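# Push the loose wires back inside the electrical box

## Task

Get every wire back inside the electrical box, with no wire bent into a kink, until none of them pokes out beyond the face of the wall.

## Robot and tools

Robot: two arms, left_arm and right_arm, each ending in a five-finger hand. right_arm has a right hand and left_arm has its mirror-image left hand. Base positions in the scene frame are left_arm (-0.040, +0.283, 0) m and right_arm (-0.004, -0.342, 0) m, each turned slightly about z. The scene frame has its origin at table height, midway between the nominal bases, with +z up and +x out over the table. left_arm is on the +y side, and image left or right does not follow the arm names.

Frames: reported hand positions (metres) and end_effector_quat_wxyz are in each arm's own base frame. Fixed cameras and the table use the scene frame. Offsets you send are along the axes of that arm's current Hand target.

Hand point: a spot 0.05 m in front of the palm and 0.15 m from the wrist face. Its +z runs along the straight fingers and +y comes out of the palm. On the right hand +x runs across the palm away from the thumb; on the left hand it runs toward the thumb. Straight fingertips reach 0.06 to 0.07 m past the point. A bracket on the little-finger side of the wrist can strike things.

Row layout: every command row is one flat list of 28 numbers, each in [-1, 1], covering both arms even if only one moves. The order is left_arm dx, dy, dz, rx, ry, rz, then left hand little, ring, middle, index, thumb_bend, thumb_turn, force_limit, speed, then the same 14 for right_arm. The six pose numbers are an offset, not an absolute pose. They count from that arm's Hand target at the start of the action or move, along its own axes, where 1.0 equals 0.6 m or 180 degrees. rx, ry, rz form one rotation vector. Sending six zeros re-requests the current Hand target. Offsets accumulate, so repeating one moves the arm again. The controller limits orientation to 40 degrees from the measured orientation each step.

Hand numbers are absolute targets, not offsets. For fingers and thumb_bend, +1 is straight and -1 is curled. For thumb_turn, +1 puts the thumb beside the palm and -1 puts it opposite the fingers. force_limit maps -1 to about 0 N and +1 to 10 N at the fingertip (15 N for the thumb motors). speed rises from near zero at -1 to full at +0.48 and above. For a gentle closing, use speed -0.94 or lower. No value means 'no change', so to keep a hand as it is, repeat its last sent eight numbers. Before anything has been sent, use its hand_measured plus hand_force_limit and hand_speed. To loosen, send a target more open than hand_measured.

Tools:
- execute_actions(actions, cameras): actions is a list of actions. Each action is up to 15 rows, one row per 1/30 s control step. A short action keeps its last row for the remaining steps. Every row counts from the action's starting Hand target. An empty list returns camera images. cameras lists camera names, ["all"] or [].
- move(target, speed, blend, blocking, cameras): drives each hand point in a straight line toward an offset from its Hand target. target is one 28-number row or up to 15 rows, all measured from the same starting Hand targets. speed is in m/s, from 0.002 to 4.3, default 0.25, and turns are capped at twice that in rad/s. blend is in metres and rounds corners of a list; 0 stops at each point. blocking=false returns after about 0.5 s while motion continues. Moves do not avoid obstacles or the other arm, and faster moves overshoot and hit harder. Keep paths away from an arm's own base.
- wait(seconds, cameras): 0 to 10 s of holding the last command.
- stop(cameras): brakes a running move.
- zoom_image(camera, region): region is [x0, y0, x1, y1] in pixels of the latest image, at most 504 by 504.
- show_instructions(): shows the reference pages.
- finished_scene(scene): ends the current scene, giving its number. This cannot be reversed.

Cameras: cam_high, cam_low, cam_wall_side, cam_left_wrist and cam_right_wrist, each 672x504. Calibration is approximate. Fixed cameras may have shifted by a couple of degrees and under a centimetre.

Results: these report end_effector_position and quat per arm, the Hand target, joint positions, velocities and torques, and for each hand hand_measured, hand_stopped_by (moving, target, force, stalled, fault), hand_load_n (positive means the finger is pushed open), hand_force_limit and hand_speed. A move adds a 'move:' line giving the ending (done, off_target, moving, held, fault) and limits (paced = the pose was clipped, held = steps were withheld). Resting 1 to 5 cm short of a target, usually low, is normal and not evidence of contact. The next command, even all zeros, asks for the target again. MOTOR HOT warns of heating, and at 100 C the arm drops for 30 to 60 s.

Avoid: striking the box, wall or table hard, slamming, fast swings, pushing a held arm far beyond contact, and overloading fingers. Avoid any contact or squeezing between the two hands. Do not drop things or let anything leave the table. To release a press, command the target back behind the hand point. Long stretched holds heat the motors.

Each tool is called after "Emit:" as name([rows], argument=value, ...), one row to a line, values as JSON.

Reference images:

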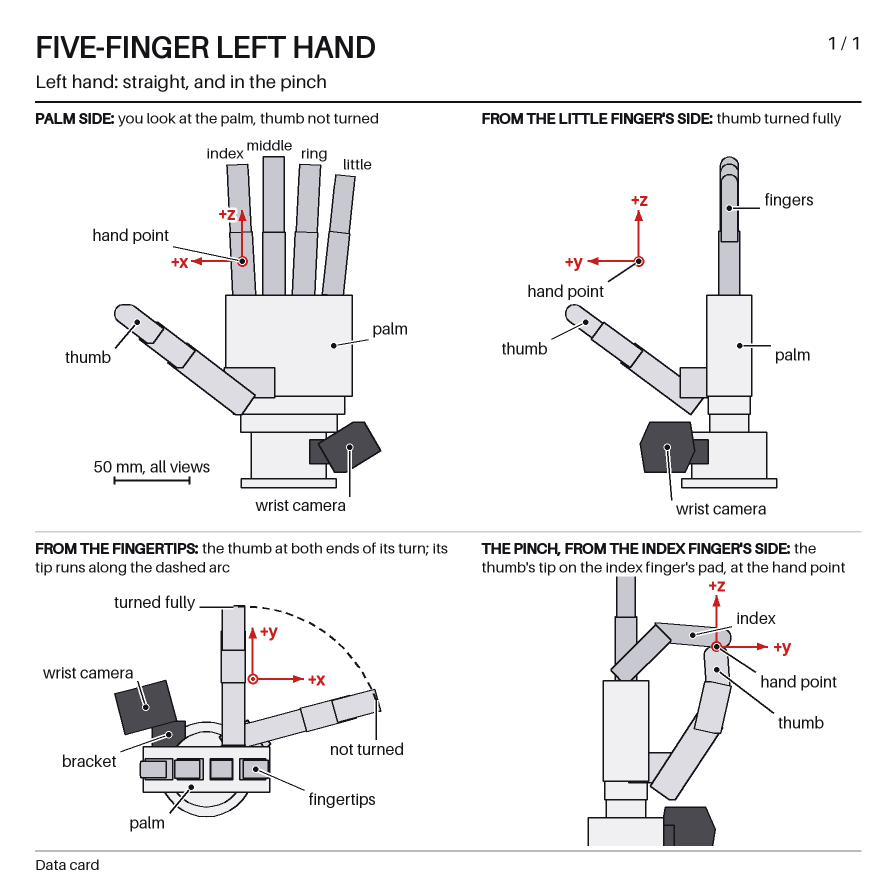

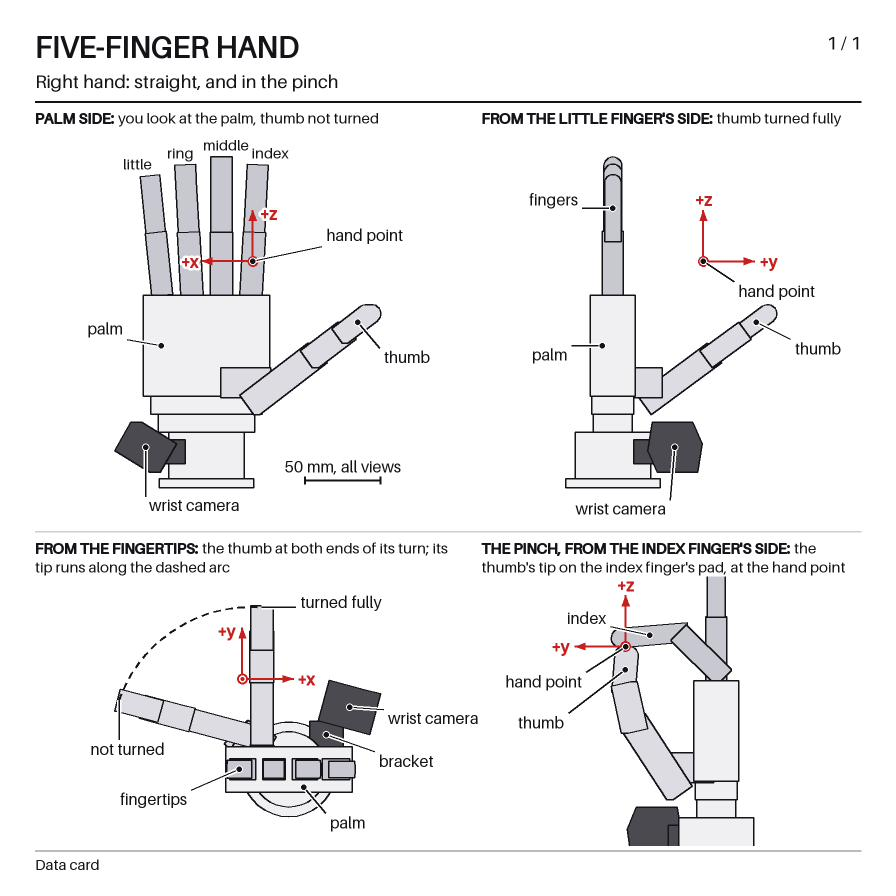

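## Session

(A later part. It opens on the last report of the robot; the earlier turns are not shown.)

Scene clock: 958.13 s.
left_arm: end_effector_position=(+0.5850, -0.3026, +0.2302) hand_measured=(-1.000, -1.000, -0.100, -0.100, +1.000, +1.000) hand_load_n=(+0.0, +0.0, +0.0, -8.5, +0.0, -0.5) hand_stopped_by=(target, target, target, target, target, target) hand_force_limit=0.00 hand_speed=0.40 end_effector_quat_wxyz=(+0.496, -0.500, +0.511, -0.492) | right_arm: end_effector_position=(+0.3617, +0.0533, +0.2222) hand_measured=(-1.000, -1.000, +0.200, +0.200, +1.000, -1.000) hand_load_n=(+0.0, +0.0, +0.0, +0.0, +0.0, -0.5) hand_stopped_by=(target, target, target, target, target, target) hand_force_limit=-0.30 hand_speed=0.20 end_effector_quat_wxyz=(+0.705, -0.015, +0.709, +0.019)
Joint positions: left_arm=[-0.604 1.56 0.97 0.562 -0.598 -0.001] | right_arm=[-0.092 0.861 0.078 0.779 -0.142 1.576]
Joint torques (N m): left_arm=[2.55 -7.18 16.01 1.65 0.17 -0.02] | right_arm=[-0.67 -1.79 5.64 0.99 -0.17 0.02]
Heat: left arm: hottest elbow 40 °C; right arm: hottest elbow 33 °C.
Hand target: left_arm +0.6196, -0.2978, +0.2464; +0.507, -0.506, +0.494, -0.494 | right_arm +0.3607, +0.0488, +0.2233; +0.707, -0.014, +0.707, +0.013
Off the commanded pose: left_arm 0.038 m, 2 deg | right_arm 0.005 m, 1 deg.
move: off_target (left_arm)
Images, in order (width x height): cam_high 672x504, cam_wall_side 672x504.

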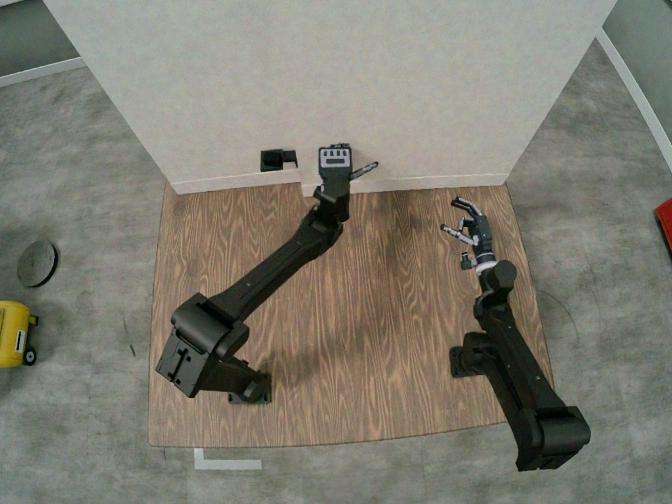

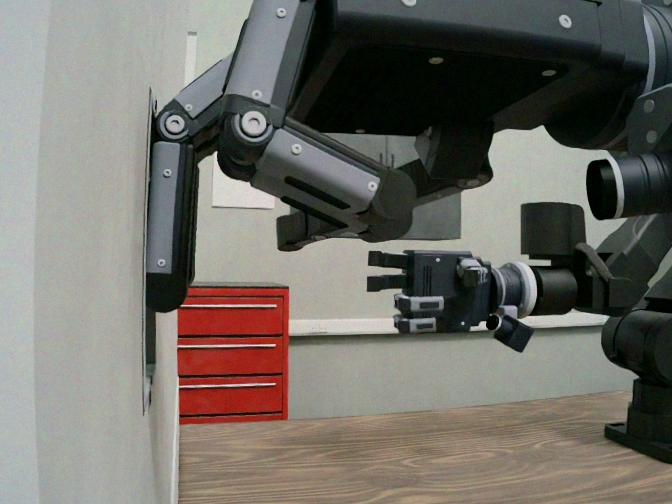

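Emit:
move([
  [-0.012,0.003,0.02,0,0,0,-1,-1,-0.1,-0.1,1,1,0,0.4,0,0,0,0,0,0,-1,-1,0.2,0.2,1,-1,-0.3,0.2],
], speed=0.05, cameras=["cam_wall_side","cam_high","cam_left_wrist"])

Emit:
zoom_image(camera="cam_left_wrist", region=[200, 150, 440, 330])

Emit:
zoom_image(camera="cam_wall_side", region=[100, 20, 340, 440])

Scene clock: 962.13 s.
left_arm: end_effector_position=(+0.5867, -0.3023, +0.2301) hand_measured=(-1.000, -1.000, -0.100, -0.102, +1.000, +1.000) hand_load_n=(+0.0, +0.0, -0.5, -13.0, +0.0, -0.5) hand_stopped_by=(target, target, target, target, target, target) hand_force_limit=0.00 hand_speed=0.40 end_effector_quat_wxyz=(+0.492, -0.497, +0.515, -0.496) | right_arm: end_effector_position=(+0.3617, +0.0533, +0.2222) hand_measured=(-1.000, -1.000, +0.200, +0.200, +1.000, -1.000) hand_load_n=(+0.0, +0.0, +0.0, +0.0, +0.0, -0.5) hand_stopped_by=(target, target, target, target, target, target) hand_force_limit=-0.30 hand_speed=0.20 end_effector_quat_wxyz=(+0.705, -0.015, +0.709, +0.019)
Joint positions: left_arm=[-0.596 1.56 0.97 0.562 -0.575 -0.001] | right_arm=[-0.092 0.861 0.078 0.779 -0.142 1.576]
Joint torques (N m): left_arm=[4.01 -6.3 16.87 1.77 0.24 -0.02] | right_arm=[-0.73 -1.9 5.63 1.03 -0.18 0.02]
Heat: left arm: hottest elbow 40 °C; right arm: hottest elbow 33 °C.
Hand target: left_arm +0.6313, -0.2904, +0.2446; +0.507, -0.506, +0.494, -0.494 | right_arm +0.3607, +0.0488, +0.2233; +0.707, -0.014, +0.707, +0.013
Off the commanded pose: left_arm 0.048 m, 3 deg | right_arm 0.005 m, 1 deg.
move: off_target (left_arm)
camera_calibration:
cam_left_wrist: T_world_to_cam=[[-0.00975228, -0.248317, 0.96863, -0.300032], [-0.472201, -0.852724, -0.223358, 0.0818054], [0.881437, -0.459566, -0.108939, -0.513677], [0, 0, 0, 1]] pos_world=[0.488476, -0.240814, 0.252932]
Images, in order (width x height): cam_high 672x504, cam_wall_side 672x504, cam_left_wrist 672x504.

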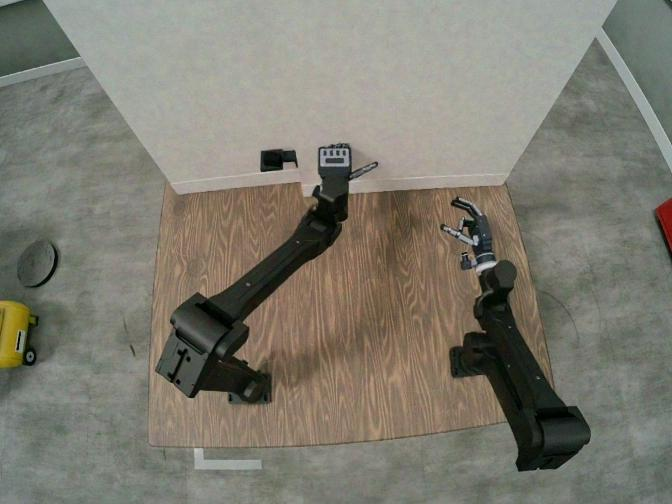

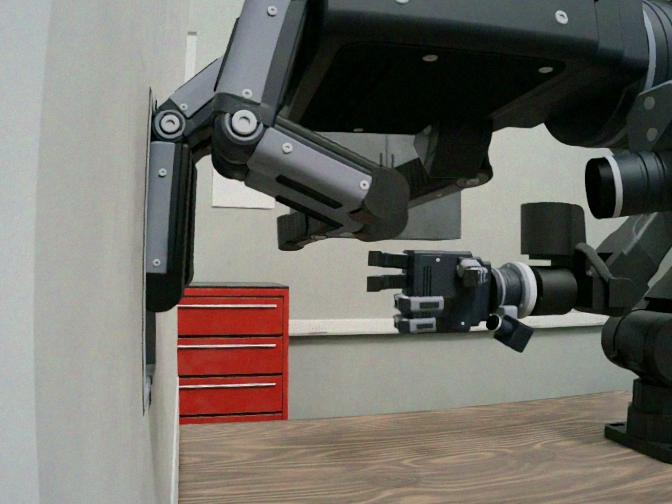

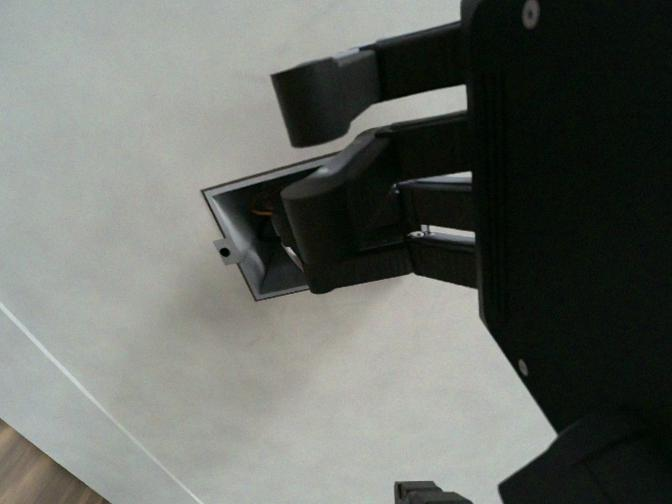

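Scaled by 2.100 from the camera's 672x504 image, which has a finer 960x720 frame.

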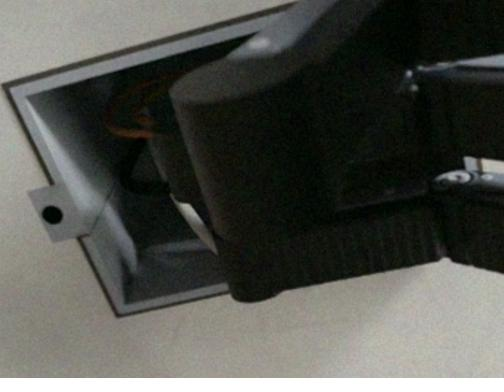

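Scaled by 1.200 from the camera's 672x504 image, which has a finer 960x720 frame.

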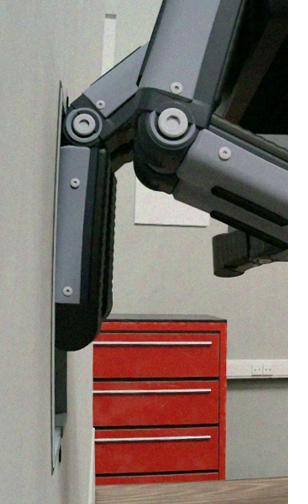

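Emit:
move([
  [0.0,0.0,-0.07,0,0,0,-1,-1,-0.1,-0.1,1,1,0,0.4,0,0,0,0,0,0,-1,-1,0.2,0.2,1,-1,-0.3,0.2],
  [0.007,-0.008,-0.06,0,0,0,-1,-1,-0.1,-0.1,1,1,0,0.4,0,0,0,0,0,0,-1,-1,0.2,0.2,1,-1,-0.3,0.2],
  [0.008,-0.008,-0.02,0,0,0,-1,-1,-0.1,-0.1,1,1,0,0.4,0,0,0,0,0,0,-1,-1,0.2,0.2,1,-1,-0.3,0.2],
], speed=0.06, cameras=["cam_wall_side","cam_high","cam_left_wrist"])

Emit:
zoom_image(camera="cam_left_wrist", region=[200, 150, 440, 330])

Emit:
zoom_image(camera="cam_high", region=[310, 130, 370, 180])

Emit:
zoom_image(camera="cam_wall_side", region=[100, 20, 340, 440])

Scene clock: 970.17 s.
left_arm: end_effector_position=(+0.5861, -0.3002, +0.2290) hand_measured=(-1.000, -1.000, -0.100, -0.100, +1.000, +1.000) hand_load_n=(+0.0, +0.0, +0.0, -6.5, +0.0, +0.0) hand_stopped_by=(target, target, target, target, target, target) hand_force_limit=0.00 hand_speed=0.40 end_effector_quat_wxyz=(+0.496, -0.501, +0.513, -0.490) | right_arm: end_effector_position=(+0.3617, +0.0533, +0.2222) hand_measured=(-1.000, -1.000, +0.200, +0.200, +1.000, -1.000) hand_load_n=(+0.0, +0.0, +0.0, +0.0, +0.0, -0.5) hand_stopped_by=(target, target, target, target, target, target) hand_force_limit=-0.30 hand_speed=0.20 end_effector_quat_wxyz=(+0.705, -0.015, +0.709, +0.019)
Joint positions: left_arm=[-0.599 1.559 0.971 0.554 -0.593 -0.001] | right_arm=[-0.092 0.861 0.078 0.779 -0.142 1.576]
Joint torques (N m): left_arm=[2.37 -7.71 16.01 1.69 0.11 -0.02] | right_arm=[-0.67 -1.85 5.64 1.01 -0.17 0.02]
Heat: left arm: hottest elbow 40 °C; right arm: hottest elbow 32 °C.
Hand target: left_arm +0.6193, -0.2956, +0.2493; +0.507, -0.506, +0.494, -0.494 | right_arm +0.3607, +0.0488, +0.2233; +0.707, -0.014, +0.707, +0.013
Off the commanded pose: left_arm 0.039 m, 3 deg | right_arm 0.005 m, 1 deg.
move: off_target (left_arm)
camera_calibration:
cam_left_wrist: T_world_to_cam=[[-0.0014663, -0.252149, 0.967687, -0.304278], [-0.460522, -0.858796, -0.224473, 0.0745812], [0.887647, -0.445971, -0.114861, -0.51054], [0, 0, 0, 1]] pos_world=[0.48708, -0.240359, 0.252546]
Images, in order (width x height): cam_high 672x504, cam_wall_side 672x504, cam_left_wrist 672x504.

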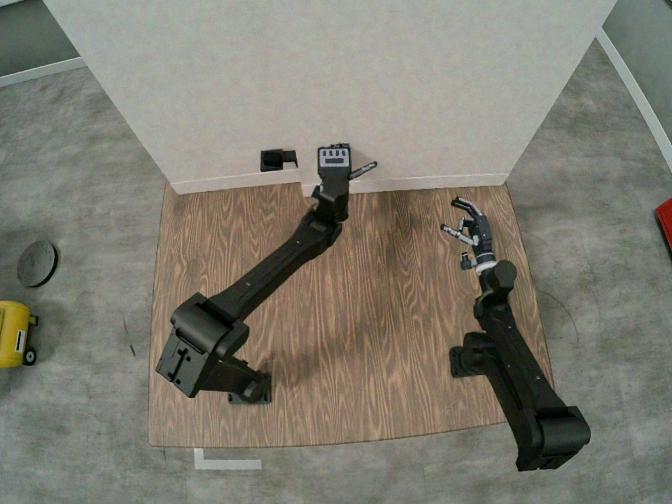

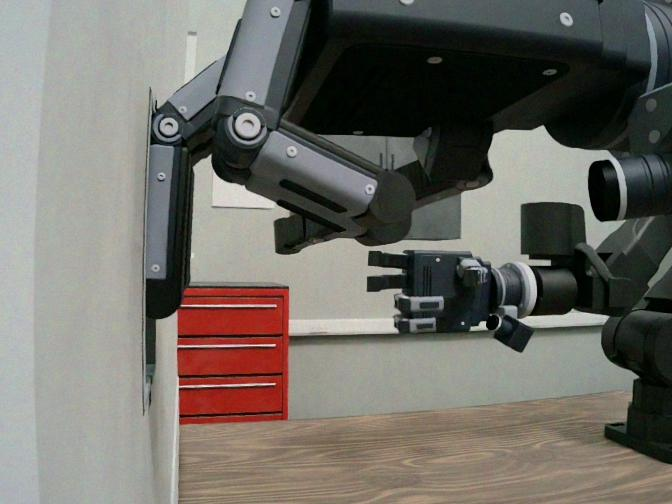

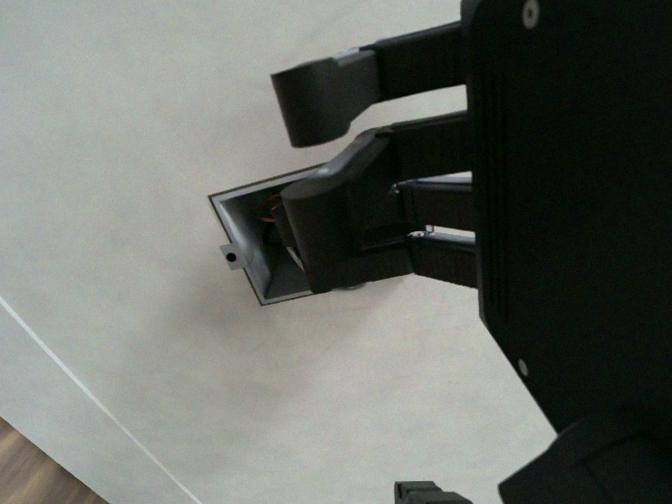

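Scaled by 2.100 from the camera's 672x504 image, which has a finer 960x720 frame.

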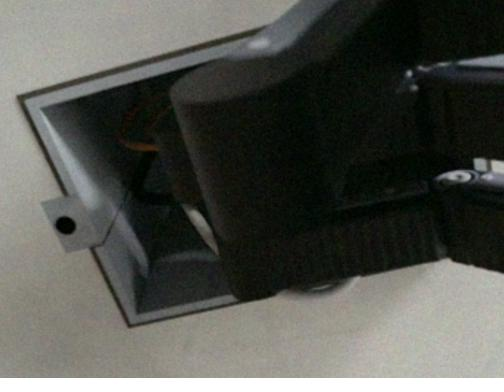

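Scaled by 8.400 from the camera's 672x504 image, which has a finer 960x720 frame.

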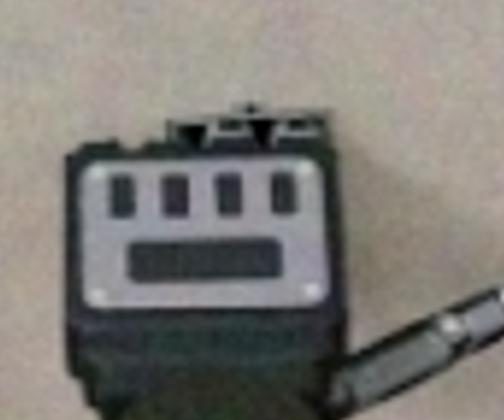

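Scaled by 1.200 from the camera's 672x504 image, which has a finer 960x720 frame.

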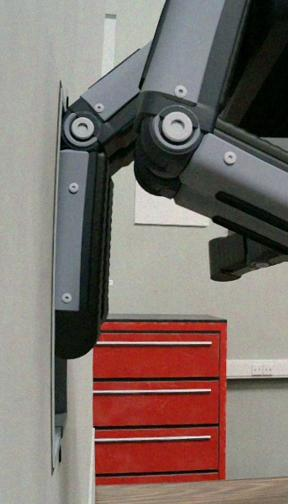

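Emit:
move([
  [0.0,0.0,-0.12,0,0,0,-1,-1,-0.1,-0.1,1,1,0,0.4,0,0,0,0,0,0,-1,-1,0.2,0.2,1,-1,-0.3,0.2],
], speed=0.1, cameras=["cam_wall_side","cam_high","cam_left_wrist"])

Emit:
zoom_image(camera="cam_high", region=[310, 130, 370, 180])

Emit:
zoom_image(camera="cam_wall_side", region=[100, 20, 340, 440])

Scene clock: 974.93 s.
left_arm: end_effector_position=(+0.5491, -0.2954, +0.2292) hand_measured=(-1.000, -1.000, -0.100, -0.100, +1.000, +1.000) hand_load_n=(+0.5, +0.0, +0.0, +0.0, -0.5, -0.5) hand_stopped_by=(target, target, target, target, target, target) hand_force_limit=0.00 hand_speed=0.40 end_effector_quat_wxyz=(+0.504, -0.508, +0.508, -0.479) | right_arm: end_effector_position=(+0.3617, +0.0533, +0.2222) hand_measured=(-1.000, -1.000, +0.200, +0.200, +1.000, -1.000) hand_load_n=(+0.0, +0.0, +0.0, +0.0, +0.0, +0.0) hand_stopped_by=(target, target, target, target, target, target) hand_force_limit=-0.30 hand_speed=0.20 end_effector_quat_wxyz=(+0.705, -0.015, +0.709, +0.019)
Joint positions: left_arm=[-0.65 1.486 0.89 0.554 -0.675 -0.001] | right_arm=[-0.092 0.861 0.078 0.779 -0.142 1.576]
Joint torques (N m): left_arm=[-1.03 -10.75 9.58 2.48 -0.19 -0.03] | right_arm=[-0.67 -1.79 5.64 1.01 -0.17 0.02]
Heat: left arm: hottest elbow 40 °C; right arm: hottest elbow 32 °C.
Hand target: left_arm +0.5475, -0.2973, +0.2492; +0.507, -0.506, +0.494, -0.494 | right_arm +0.3607, +0.0488, +0.2233; +0.707, -0.014, +0.707, +0.013
Off the commanded pose: left_arm 0.020 m, 2 deg | right_arm 0.005 m, 1 deg.
move: off_target (left_arm)
camera_calibration:
cam_left_wrist: T_world_to_cam=[[0.0103028, -0.258361, 0.965994, -0.311264], [-0.433691, -0.87161, -0.228492, 0.0441614], [0.901003, -0.416589, -0.121029, -0.472706], [0, 0, 0, 1]] pos_world=[0.448269, -0.238851, 0.253559]
Images, in order (width x height): cam_high 672x504, cam_wall_side 672x504, cam_left_wrist 672x504.

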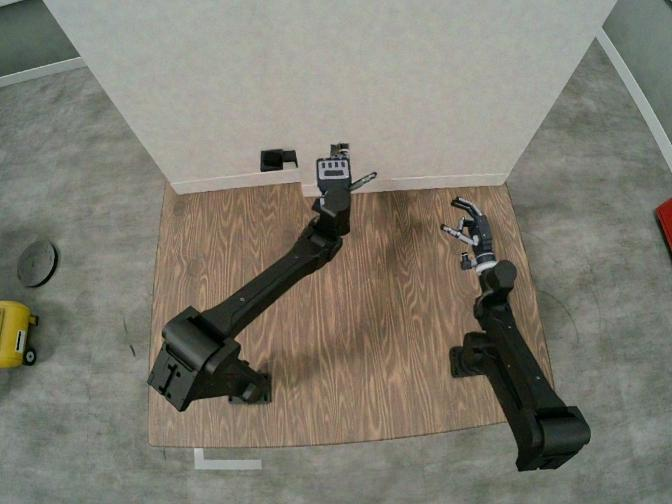

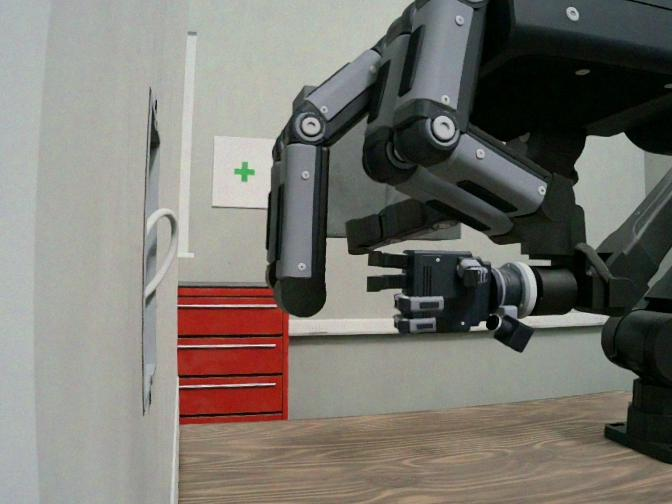

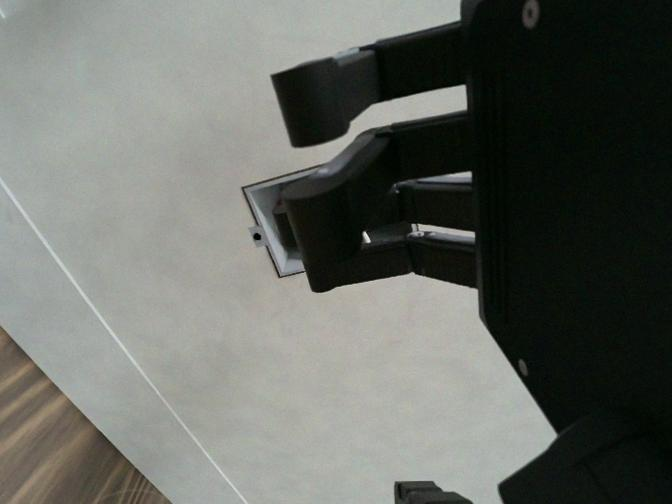

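Scaled by 8.400 from the camera's 672x504 image, which has a finer 960x720 frame.

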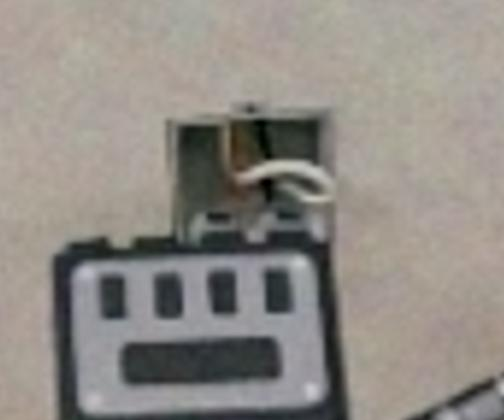

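Scaled by 1.200 from the camera's 672x504 image, which has a finer 960x720 frame.

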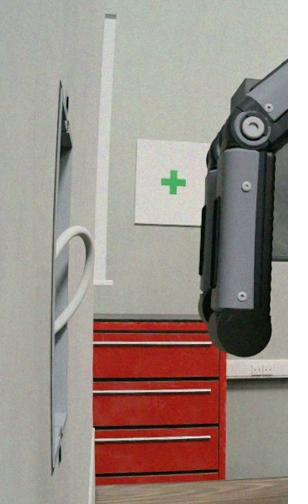

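Emit:
move([
  [0.0,0.0,-0.08,0,0,0,-1,-1,-0.1,-0.1,1,1,0,0.4,0,0,0,0,0,0,-1,-1,0.2,0.2,1,-1,-0.3,0.2],
  [0.083,-0.035,-0.1815,0.0584,-0.0584,-0.4975,-1,-1,-1,1,1,1,0,0.4,0,0,0,0,0,0,-1,-1,0.2,0.2,1,-1,-0.3,0.2],
  [0.209,0.005,-0.027,0.0584,-0.0584,-0.4975,-1,-1,-1,1,1,1,0,0.4,0,0,0,0,0,0,-1,-1,0.2,0.2,1,-1,-0.3,0.2],
], speed=0.3, cameras=["cam_wall_side","cam_high","cam_left_wrist"])

Emit:
zoom_image(camera="cam_high", region=[310, 130, 370, 180])

Emit:
zoom_image(camera="cam_wall_side", region=[100, 20, 340, 440])

Scene clock: 994.10 s.
left_arm: end_effector_position=(+0.5242, -0.4153, +0.2285) hand_measured=(-1.000, -1.000, -1.000, +1.000, +1.000, +1.000) hand_load_n=(+0.0, +0.0, +0.0, +0.0, +0.0, +0.0) hand_stopped_by=(target, target, target, target, target, target) hand_force_limit=0.00 hand_speed=0.40 end_effector_quat_wxyz=(-0.104, +0.707, +0.077, +0.695) | right_arm: end_effector_position=(+0.3617, +0.0533, +0.2222) hand_measured=(-1.000, -1.000, +0.200, +0.200, +1.000, -1.000) hand_load_n=(+0.0, +0.0, +0.0, +0.0, +0.0, +0.0) hand_stopped_by=(target, target, target, target, target, target) hand_force_limit=-0.30 hand_speed=0.20 end_effector_quat_wxyz=(+0.705, -0.015, +0.709, +0.019)
Joint positions: left_arm=[-0.901 1.815 1.005 0.782 -1.158 -1.556] | right_arm=[-0.092 0.861 0.078 0.779 -0.142 1.576]
Joint torques (N m): left_arm=[-0.09 -11.87 11.56 1.26 0.14 -0.19] | right_arm=[-0.79 -1.9 5.64 0.99 -0.17 0.03]
Heat: left arm: hottest elbow 39 °C; right arm: hottest elbow 32 °C.
Hand target: left_arm +0.5345, -0.4230, +0.2461; -0.092, +0.701, +0.091, +0.702 | right_arm +0.3607, +0.0488, +0.2233; +0.707, -0.014, +0.707, +0.013
Off the commanded pose: left_arm 0.022 m, 2 deg | right_arm 0.005 m, 1 deg.
move: off_target (left_arm); target 2's new numbers were sent with left_arm's hand 0.028 m and 3 deg from that target
camera_calibration:
cam_left_wrist: T_world_to_cam=[[-0.267936, 0.923609, 0.274146, 0.453572], [-0.359465, -0.359839, 0.860988, -0.146671], [0.893865, 0.132144, 0.428419, -0.394314], [0, 0, 0, 1]] pos_world=[0.421268, -0.419595, 0.170868]
Images, in order (width x height): cam_high 672x504, cam_wall_side 672x504, cam_left_wrist 672x504.

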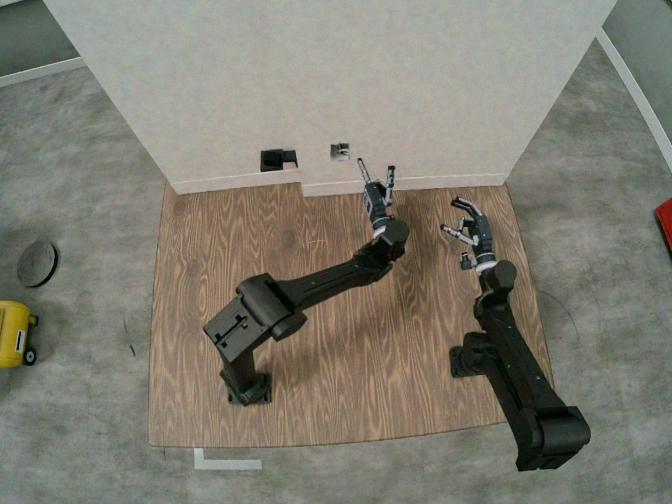

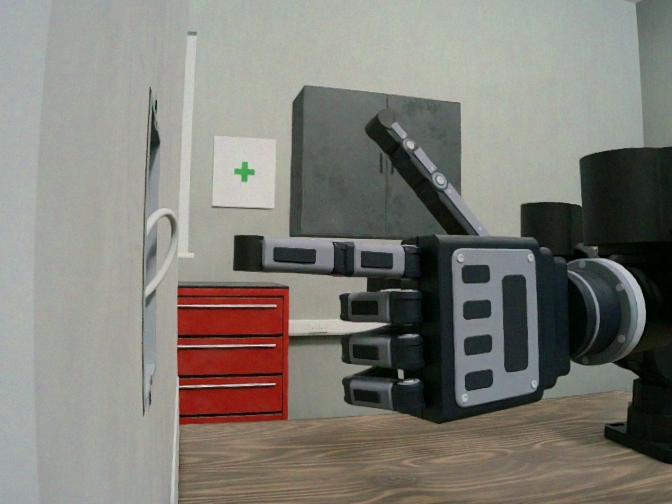

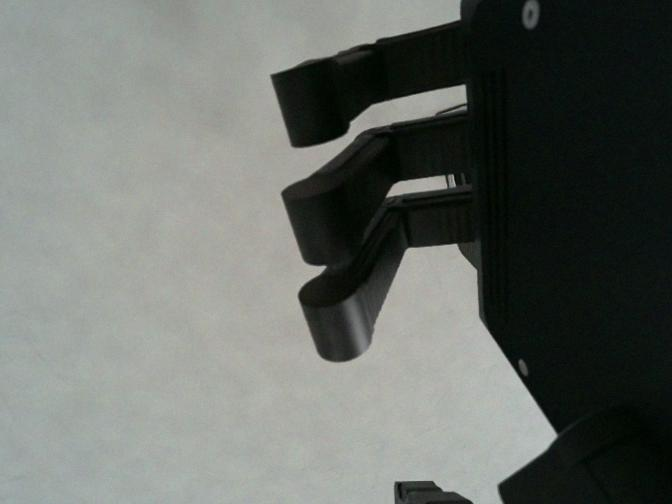

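Scaled by 8.400 from the camera's 672x504 image, which has a finer 960x720 frame.

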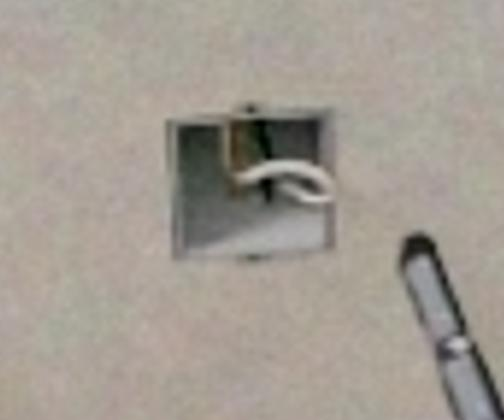

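Scaled by 1.200 from the camera's 672x504 image, which has a finer 960x720 frame.

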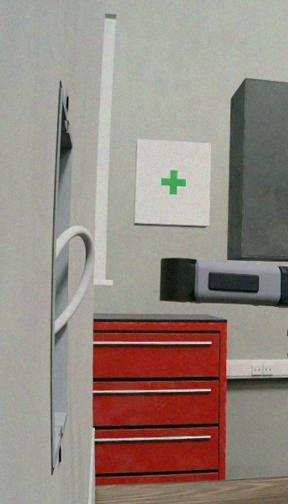

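Emit:
move([
  [0.0,0.0117,0.0435,0,0,0,-1,-1,-1,1,1,1,0,0.4,0,0,0,0,0,0,-1,-1,0.2,0.2,1,-1,-0.3,0.2],
  [0.0,-0.081,0.0717,0,0,0,-1,-1,-1,1,1,1,0,0.4,0,0,0,0,0,0,-1,-1,0.2,0.2,1,-1,-0.3,0.2],
], speed=0.06, cameras=["cam_wall_side","cam_high","cam_left_wrist"])

Emit:
zoom_image(camera="cam_high", region=[310, 130, 370, 180])

Emit:
zoom_image(camera="cam_wall_side", region=[100, 20, 340, 440])

Scene clock: 1001.80 s.
left_arm: end_effector_position=(+0.5523, -0.3864, +0.2226) hand_measured=(-1.000, -1.000, -1.000, +1.000, +1.000, +1.000) hand_load_n=(+0.0, +0.0, +0.0, -2.0, +0.0, +0.0) hand_stopped_by=(target, target, target, target, target, target) hand_force_limit=0.00 hand_speed=0.40 end_effector_quat_wxyz=(-0.095, +0.712, +0.061, +0.693) | right_arm: end_effector_position=(+0.3617, +0.0533, +0.2222) hand_measured=(-1.000, -1.000, +0.200, +0.200, +1.000, -1.000) hand_load_n=(+0.0, +0.0, +0.0, +0.0, +0.0, +0.0) hand_stopped_by=(target, target, target, target, target, target) hand_force_limit=-0.30 hand_speed=0.20 end_effector_quat_wxyz=(+0.705, -0.015, +0.709, +0.019)
Joint positions: left_arm=[-0.813 1.802 0.976 0.783 -1.034 -1.557] | right_arm=[-0.092 0.861 0.078 0.779 -0.142 1.576]
Joint torques (N m): left_arm=[2.32 -13.98 7.87 2.44 -0.22 -0.2] | right_arm=[-0.67 -1.85 5.61 1.01 -0.17 0.02]
Heat: left arm: hottest elbow 39 °C; right arm: hottest elbow 32 °C.
Hand target: left_arm +0.5636, -0.3651, +0.2463; -0.091, +0.701, +0.091, +0.702 | right_arm +0.3607, +0.0488, +0.2233; +0.707, -0.014, +0.707, +0.013
Off the commanded pose: left_arm 0.034 m, 4 deg | right_arm 0.005 m, 1 deg.
move: off_target (left_arm)
camera_calibration:
cam_left_wrist: T_world_to_cam=[[-0.231107, 0.930222, 0.285089, 0.415765], [-0.360758, -0.354065, 0.862839, -0.118487], [0.903573, 0.0965604, 0.417412, -0.437272], [0, 0, 0, 1]] pos_world=[0.448448, -0.386483, 0.166228]
Images, in order (width x height): cam_high 672x504, cam_wall_side 672x504, cam_left_wrist 672x504.

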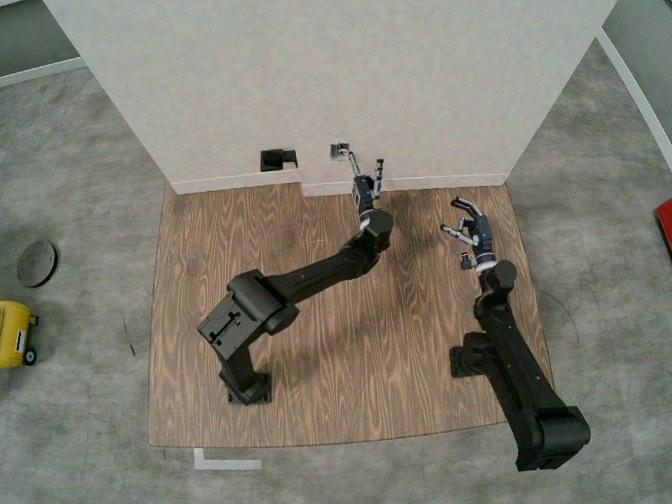

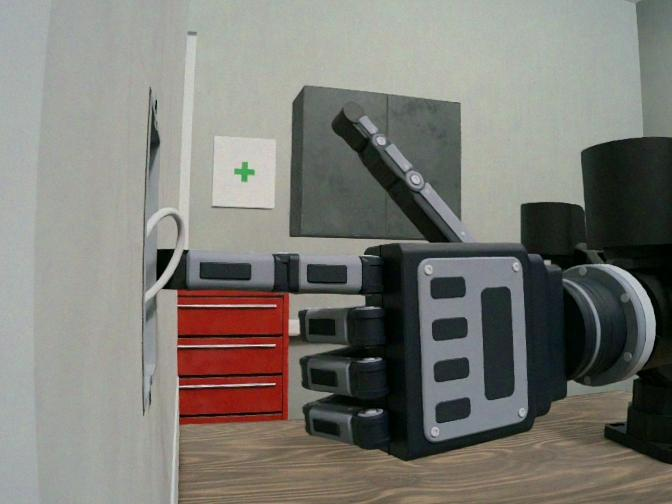

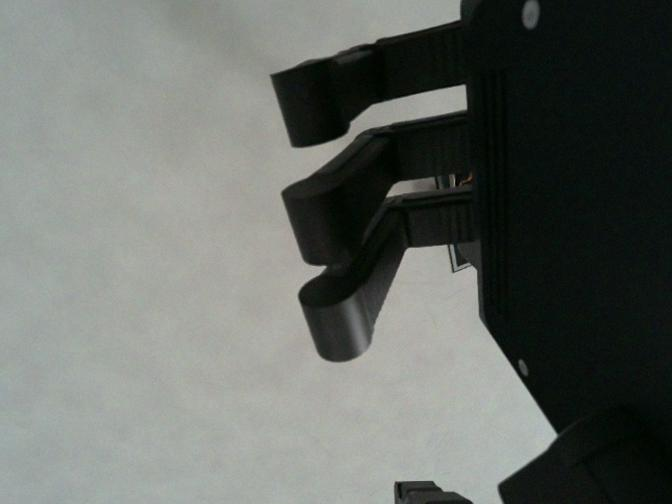

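Scaled by 8.400 from the camera's 672x504 image, which has a finer 960x720 frame.

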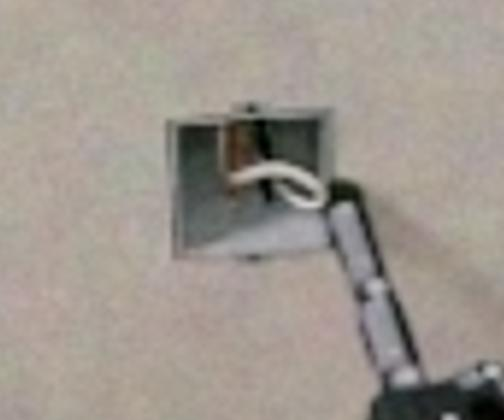

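Scaled by 1.200 from the camera's 672x504 image, which has a finer 960x720 frame.

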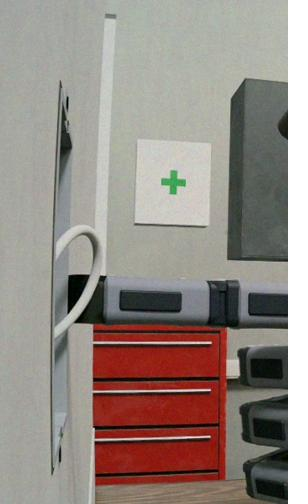

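Emit:
move([
  [0.005,-0.035,0.0094,0,0,0,-1,-1,-1,1,1,1,0,0.4,0,0,0,0,0,0,-1,-1,0.2,0.2,1,-1,-0.3,0.2],
], speed=0.06, cameras=["cam_wall_side","cam_high","cam_left_wrist"])

Emit:
zoom_image(camera="cam_high", region=[310, 130, 370, 180])

Emit:
zoom_image(camera="cam_wall_side", region=[100, 20, 340, 440])

Scene clock: 1006.60 s.
left_arm: end_effector_position=(+0.5566, -0.3639, +0.2216) hand_measured=(-1.000, -1.000, -1.000, +1.000, +1.000, +1.000) hand_load_n=(+0.0, +0.0, +0.5, -3.5, +0.0, +0.0) hand_stopped_by=(target, target, target, target, target, target) hand_force_limit=0.00 hand_speed=0.40 end_effector_quat_wxyz=(-0.096, +0.715, +0.058, +0.690) | right_arm: end_effector_position=(+0.3617, +0.0533, +0.2222) hand_measured=(-1.000, -1.000, +0.200, +0.200, +1.000, -1.000) hand_load_n=(+0.0, +0.0, +0.0, +0.0, +0.0, +0.0) hand_stopped_by=(target, target, target, target, target, target) hand_force_limit=-0.30 hand_speed=0.20 end_effector_quat_wxyz=(+0.705, -0.015, +0.709, +0.019)
Joint positions: left_arm=[-0.775 1.774 0.936 0.787 -0.994 -1.557] | right_arm=[-0.092 0.861 0.078 0.779 -0.142 1.576]
Joint torques (N m): left_arm=[1.79 -14.1 7.6 2.56 -0.56 -0.2] | right_arm=[-0.67 -1.79 5.64 1.01 -0.17 0.03]
Heat: left arm: hottest elbow 38 °C; right arm: hottest elbow 32 °C.
Hand target: left_arm +0.5636, -0.3433, +0.2491; -0.092, +0.701, +0.091, +0.702 | right_arm +0.3607, +0.0488, +0.2233; +0.707, -0.014, +0.707, +0.013
Off the commanded pose: left_arm 0.035 m, 4 deg | right_arm 0.005 m, 1 deg.
move: off_target (left_arm)
camera_calibration:
cam_left_wrist: T_world_to_cam=[[-0.22782, 0.929369, 0.290468, 0.392767], [-0.355516, -0.357111, 0.863759, -0.112332], [0.90648, 0.0935151, 0.411763, -0.444471], [0, 0, 0, 1]] pos_world=[0.452448, -0.363576, 0.165958]
Images, in order (width x height): cam_high 672x504, cam_wall_side 672x504, cam_left_wrist 672x504.

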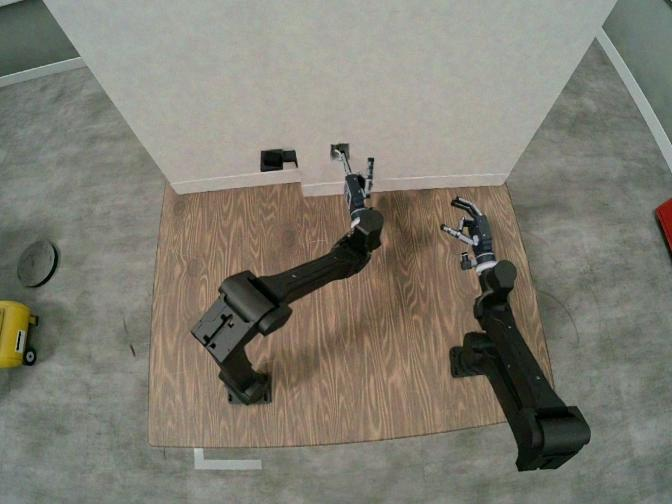

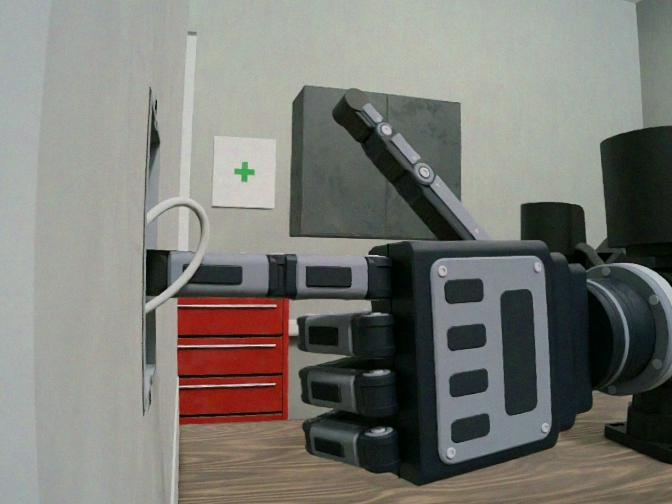

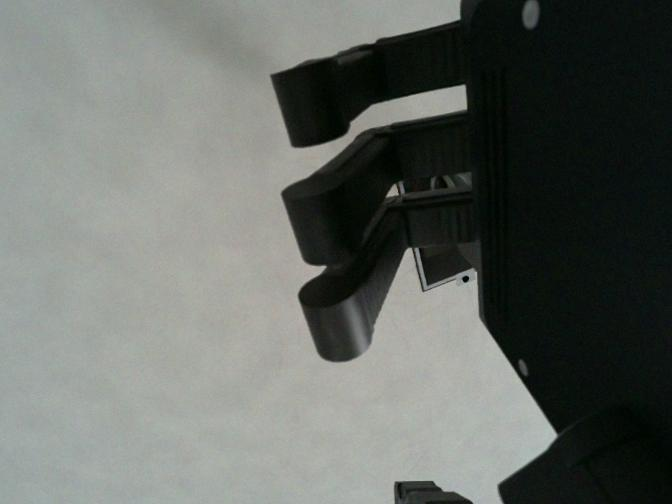

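Scaled by 8.400 from the camera's 672x504 image, which has a finer 960x720 frame.

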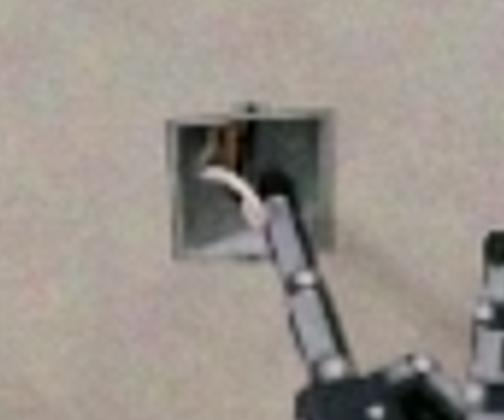

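Scaled by 1.200 from the camera's 672x504 image, which has a finer 960x720 frame.

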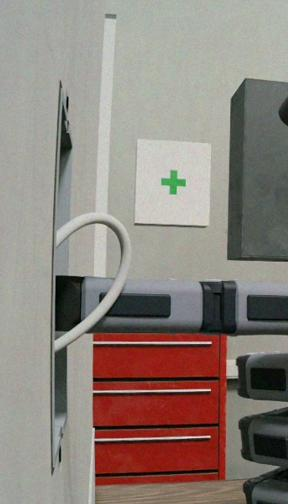

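Emit:
move([
  [0.0,0.01,-0.06,0,0,0,-1,-1,-1,1,1,1,0,0.4,0,0,0,0,0,0,-1,-1,0.2,0.2,1,-1,-0.3,0.2],
], speed=0.08, cameras=["cam_wall_side","cam_high","cam_left_wrist"])

Emit:
zoom_image(camera="cam_high", region=[310, 130, 370, 180])

Emit:
zoom_image(camera="cam_wall_side", region=[100, 20, 340, 440])

Scene clock: 1011.83 s.
left_arm: end_effector_position=(+0.5325, -0.3603, +0.2248) hand_measured=(-1.000, -1.000, -1.000, +1.000, +1.000, +1.000) hand_load_n=(+0.0, +0.0, +0.0, +0.0, +0.0, +0.0) hand_stopped_by=(target, target, target, target, target, target) hand_force_limit=0.00 hand_speed=0.40 end_effector_quat_wxyz=(-0.109, +0.712, +0.071, +0.690) | right_arm: end_effector_position=(+0.3617, +0.0533, +0.2222) hand_measured=(-1.000, -1.000, +0.200, +0.200, +1.000, -1.000) hand_load_n=(+0.0, +0.0, +0.0, +0.0, +0.0, -0.5) hand_stopped_by=(target, target, target, target, target, target) hand_force_limit=-0.30 hand_speed=0.20 end_effector_quat_wxyz=(+0.705, -0.015, +0.709, +0.019)
Joint positions: left_arm=[-0.816 1.741 0.894 0.798 -1.071 -1.558] | right_arm=[-0.092 0.861 0.078 0.779 -0.142 1.576]
Joint torques (N m): left_arm=[-0.97 -13.04 7.8 2.5 -0.22 -0.2] | right_arm=[-0.62 -1.85 5.65 1.01 -0.17 0.03]
Heat: left arm: hottest elbow 37 °C; right arm: hottest elbow 32 °C.
Hand target: left_arm +0.5303, -0.3584, +0.2491; -0.091, +0.701, +0.091, +0.702 | right_arm +0.3607, +0.0488, +0.2233; +0.707, -0.014, +0.707, +0.013
Off the commanded pose: left_arm 0.024 m, 3 deg | right_arm 0.005 m, 1 deg.
move: off_target (left_arm)
camera_calibration:
cam_left_wrist: T_world_to_cam=[[-0.262114, 0.92058, 0.289533, 0.398329], [-0.346121, -0.369741, 0.86226, -0.131516], [0.900831, 0.125797, 0.415547, -0.410482], [0, 0, 0, 1]] pos_world=[0.428662, -0.363683, 0.168646]
Images, in order (width x height): cam_high 672x504, cam_wall_side 672x504, cam_left_wrist 672x504.

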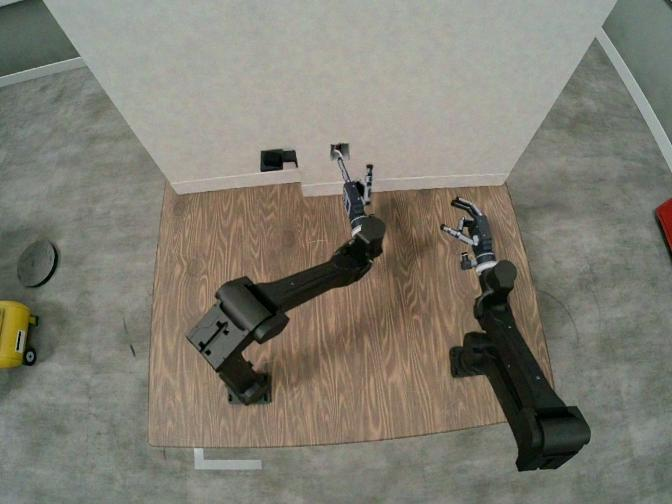

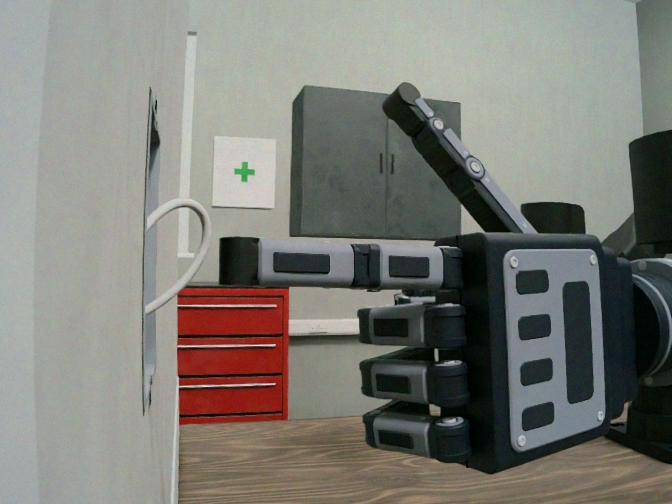

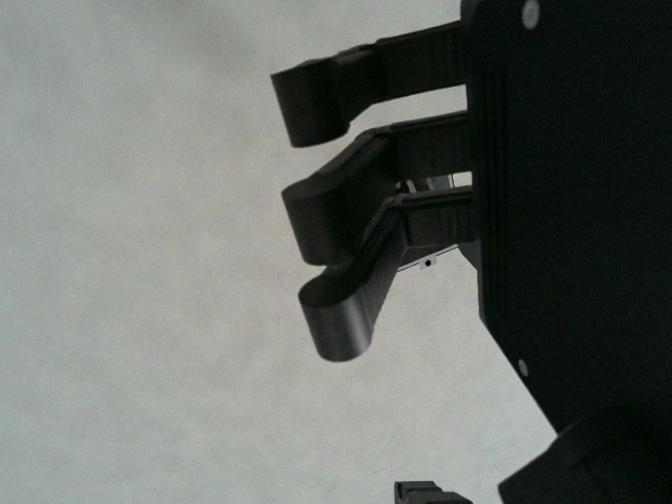

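Scaled by 8.400 from the camera's 672x504 image, which has a finer 960x720 frame.

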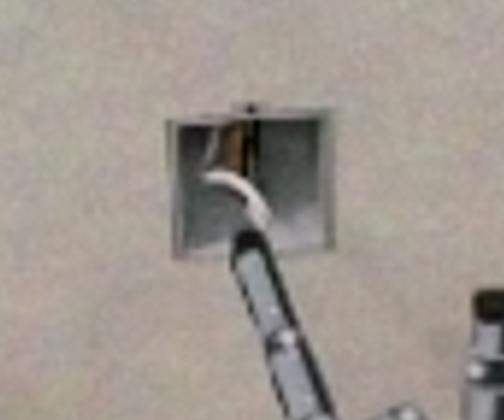

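Scaled by 1.200 from the camera's 672x504 image, which has a finer 960x720 frame.

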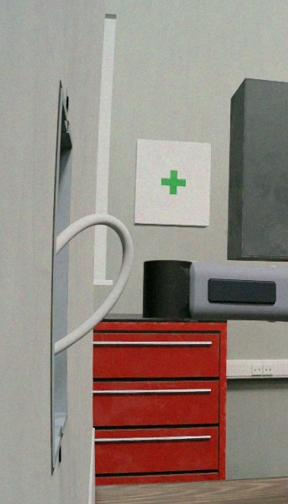

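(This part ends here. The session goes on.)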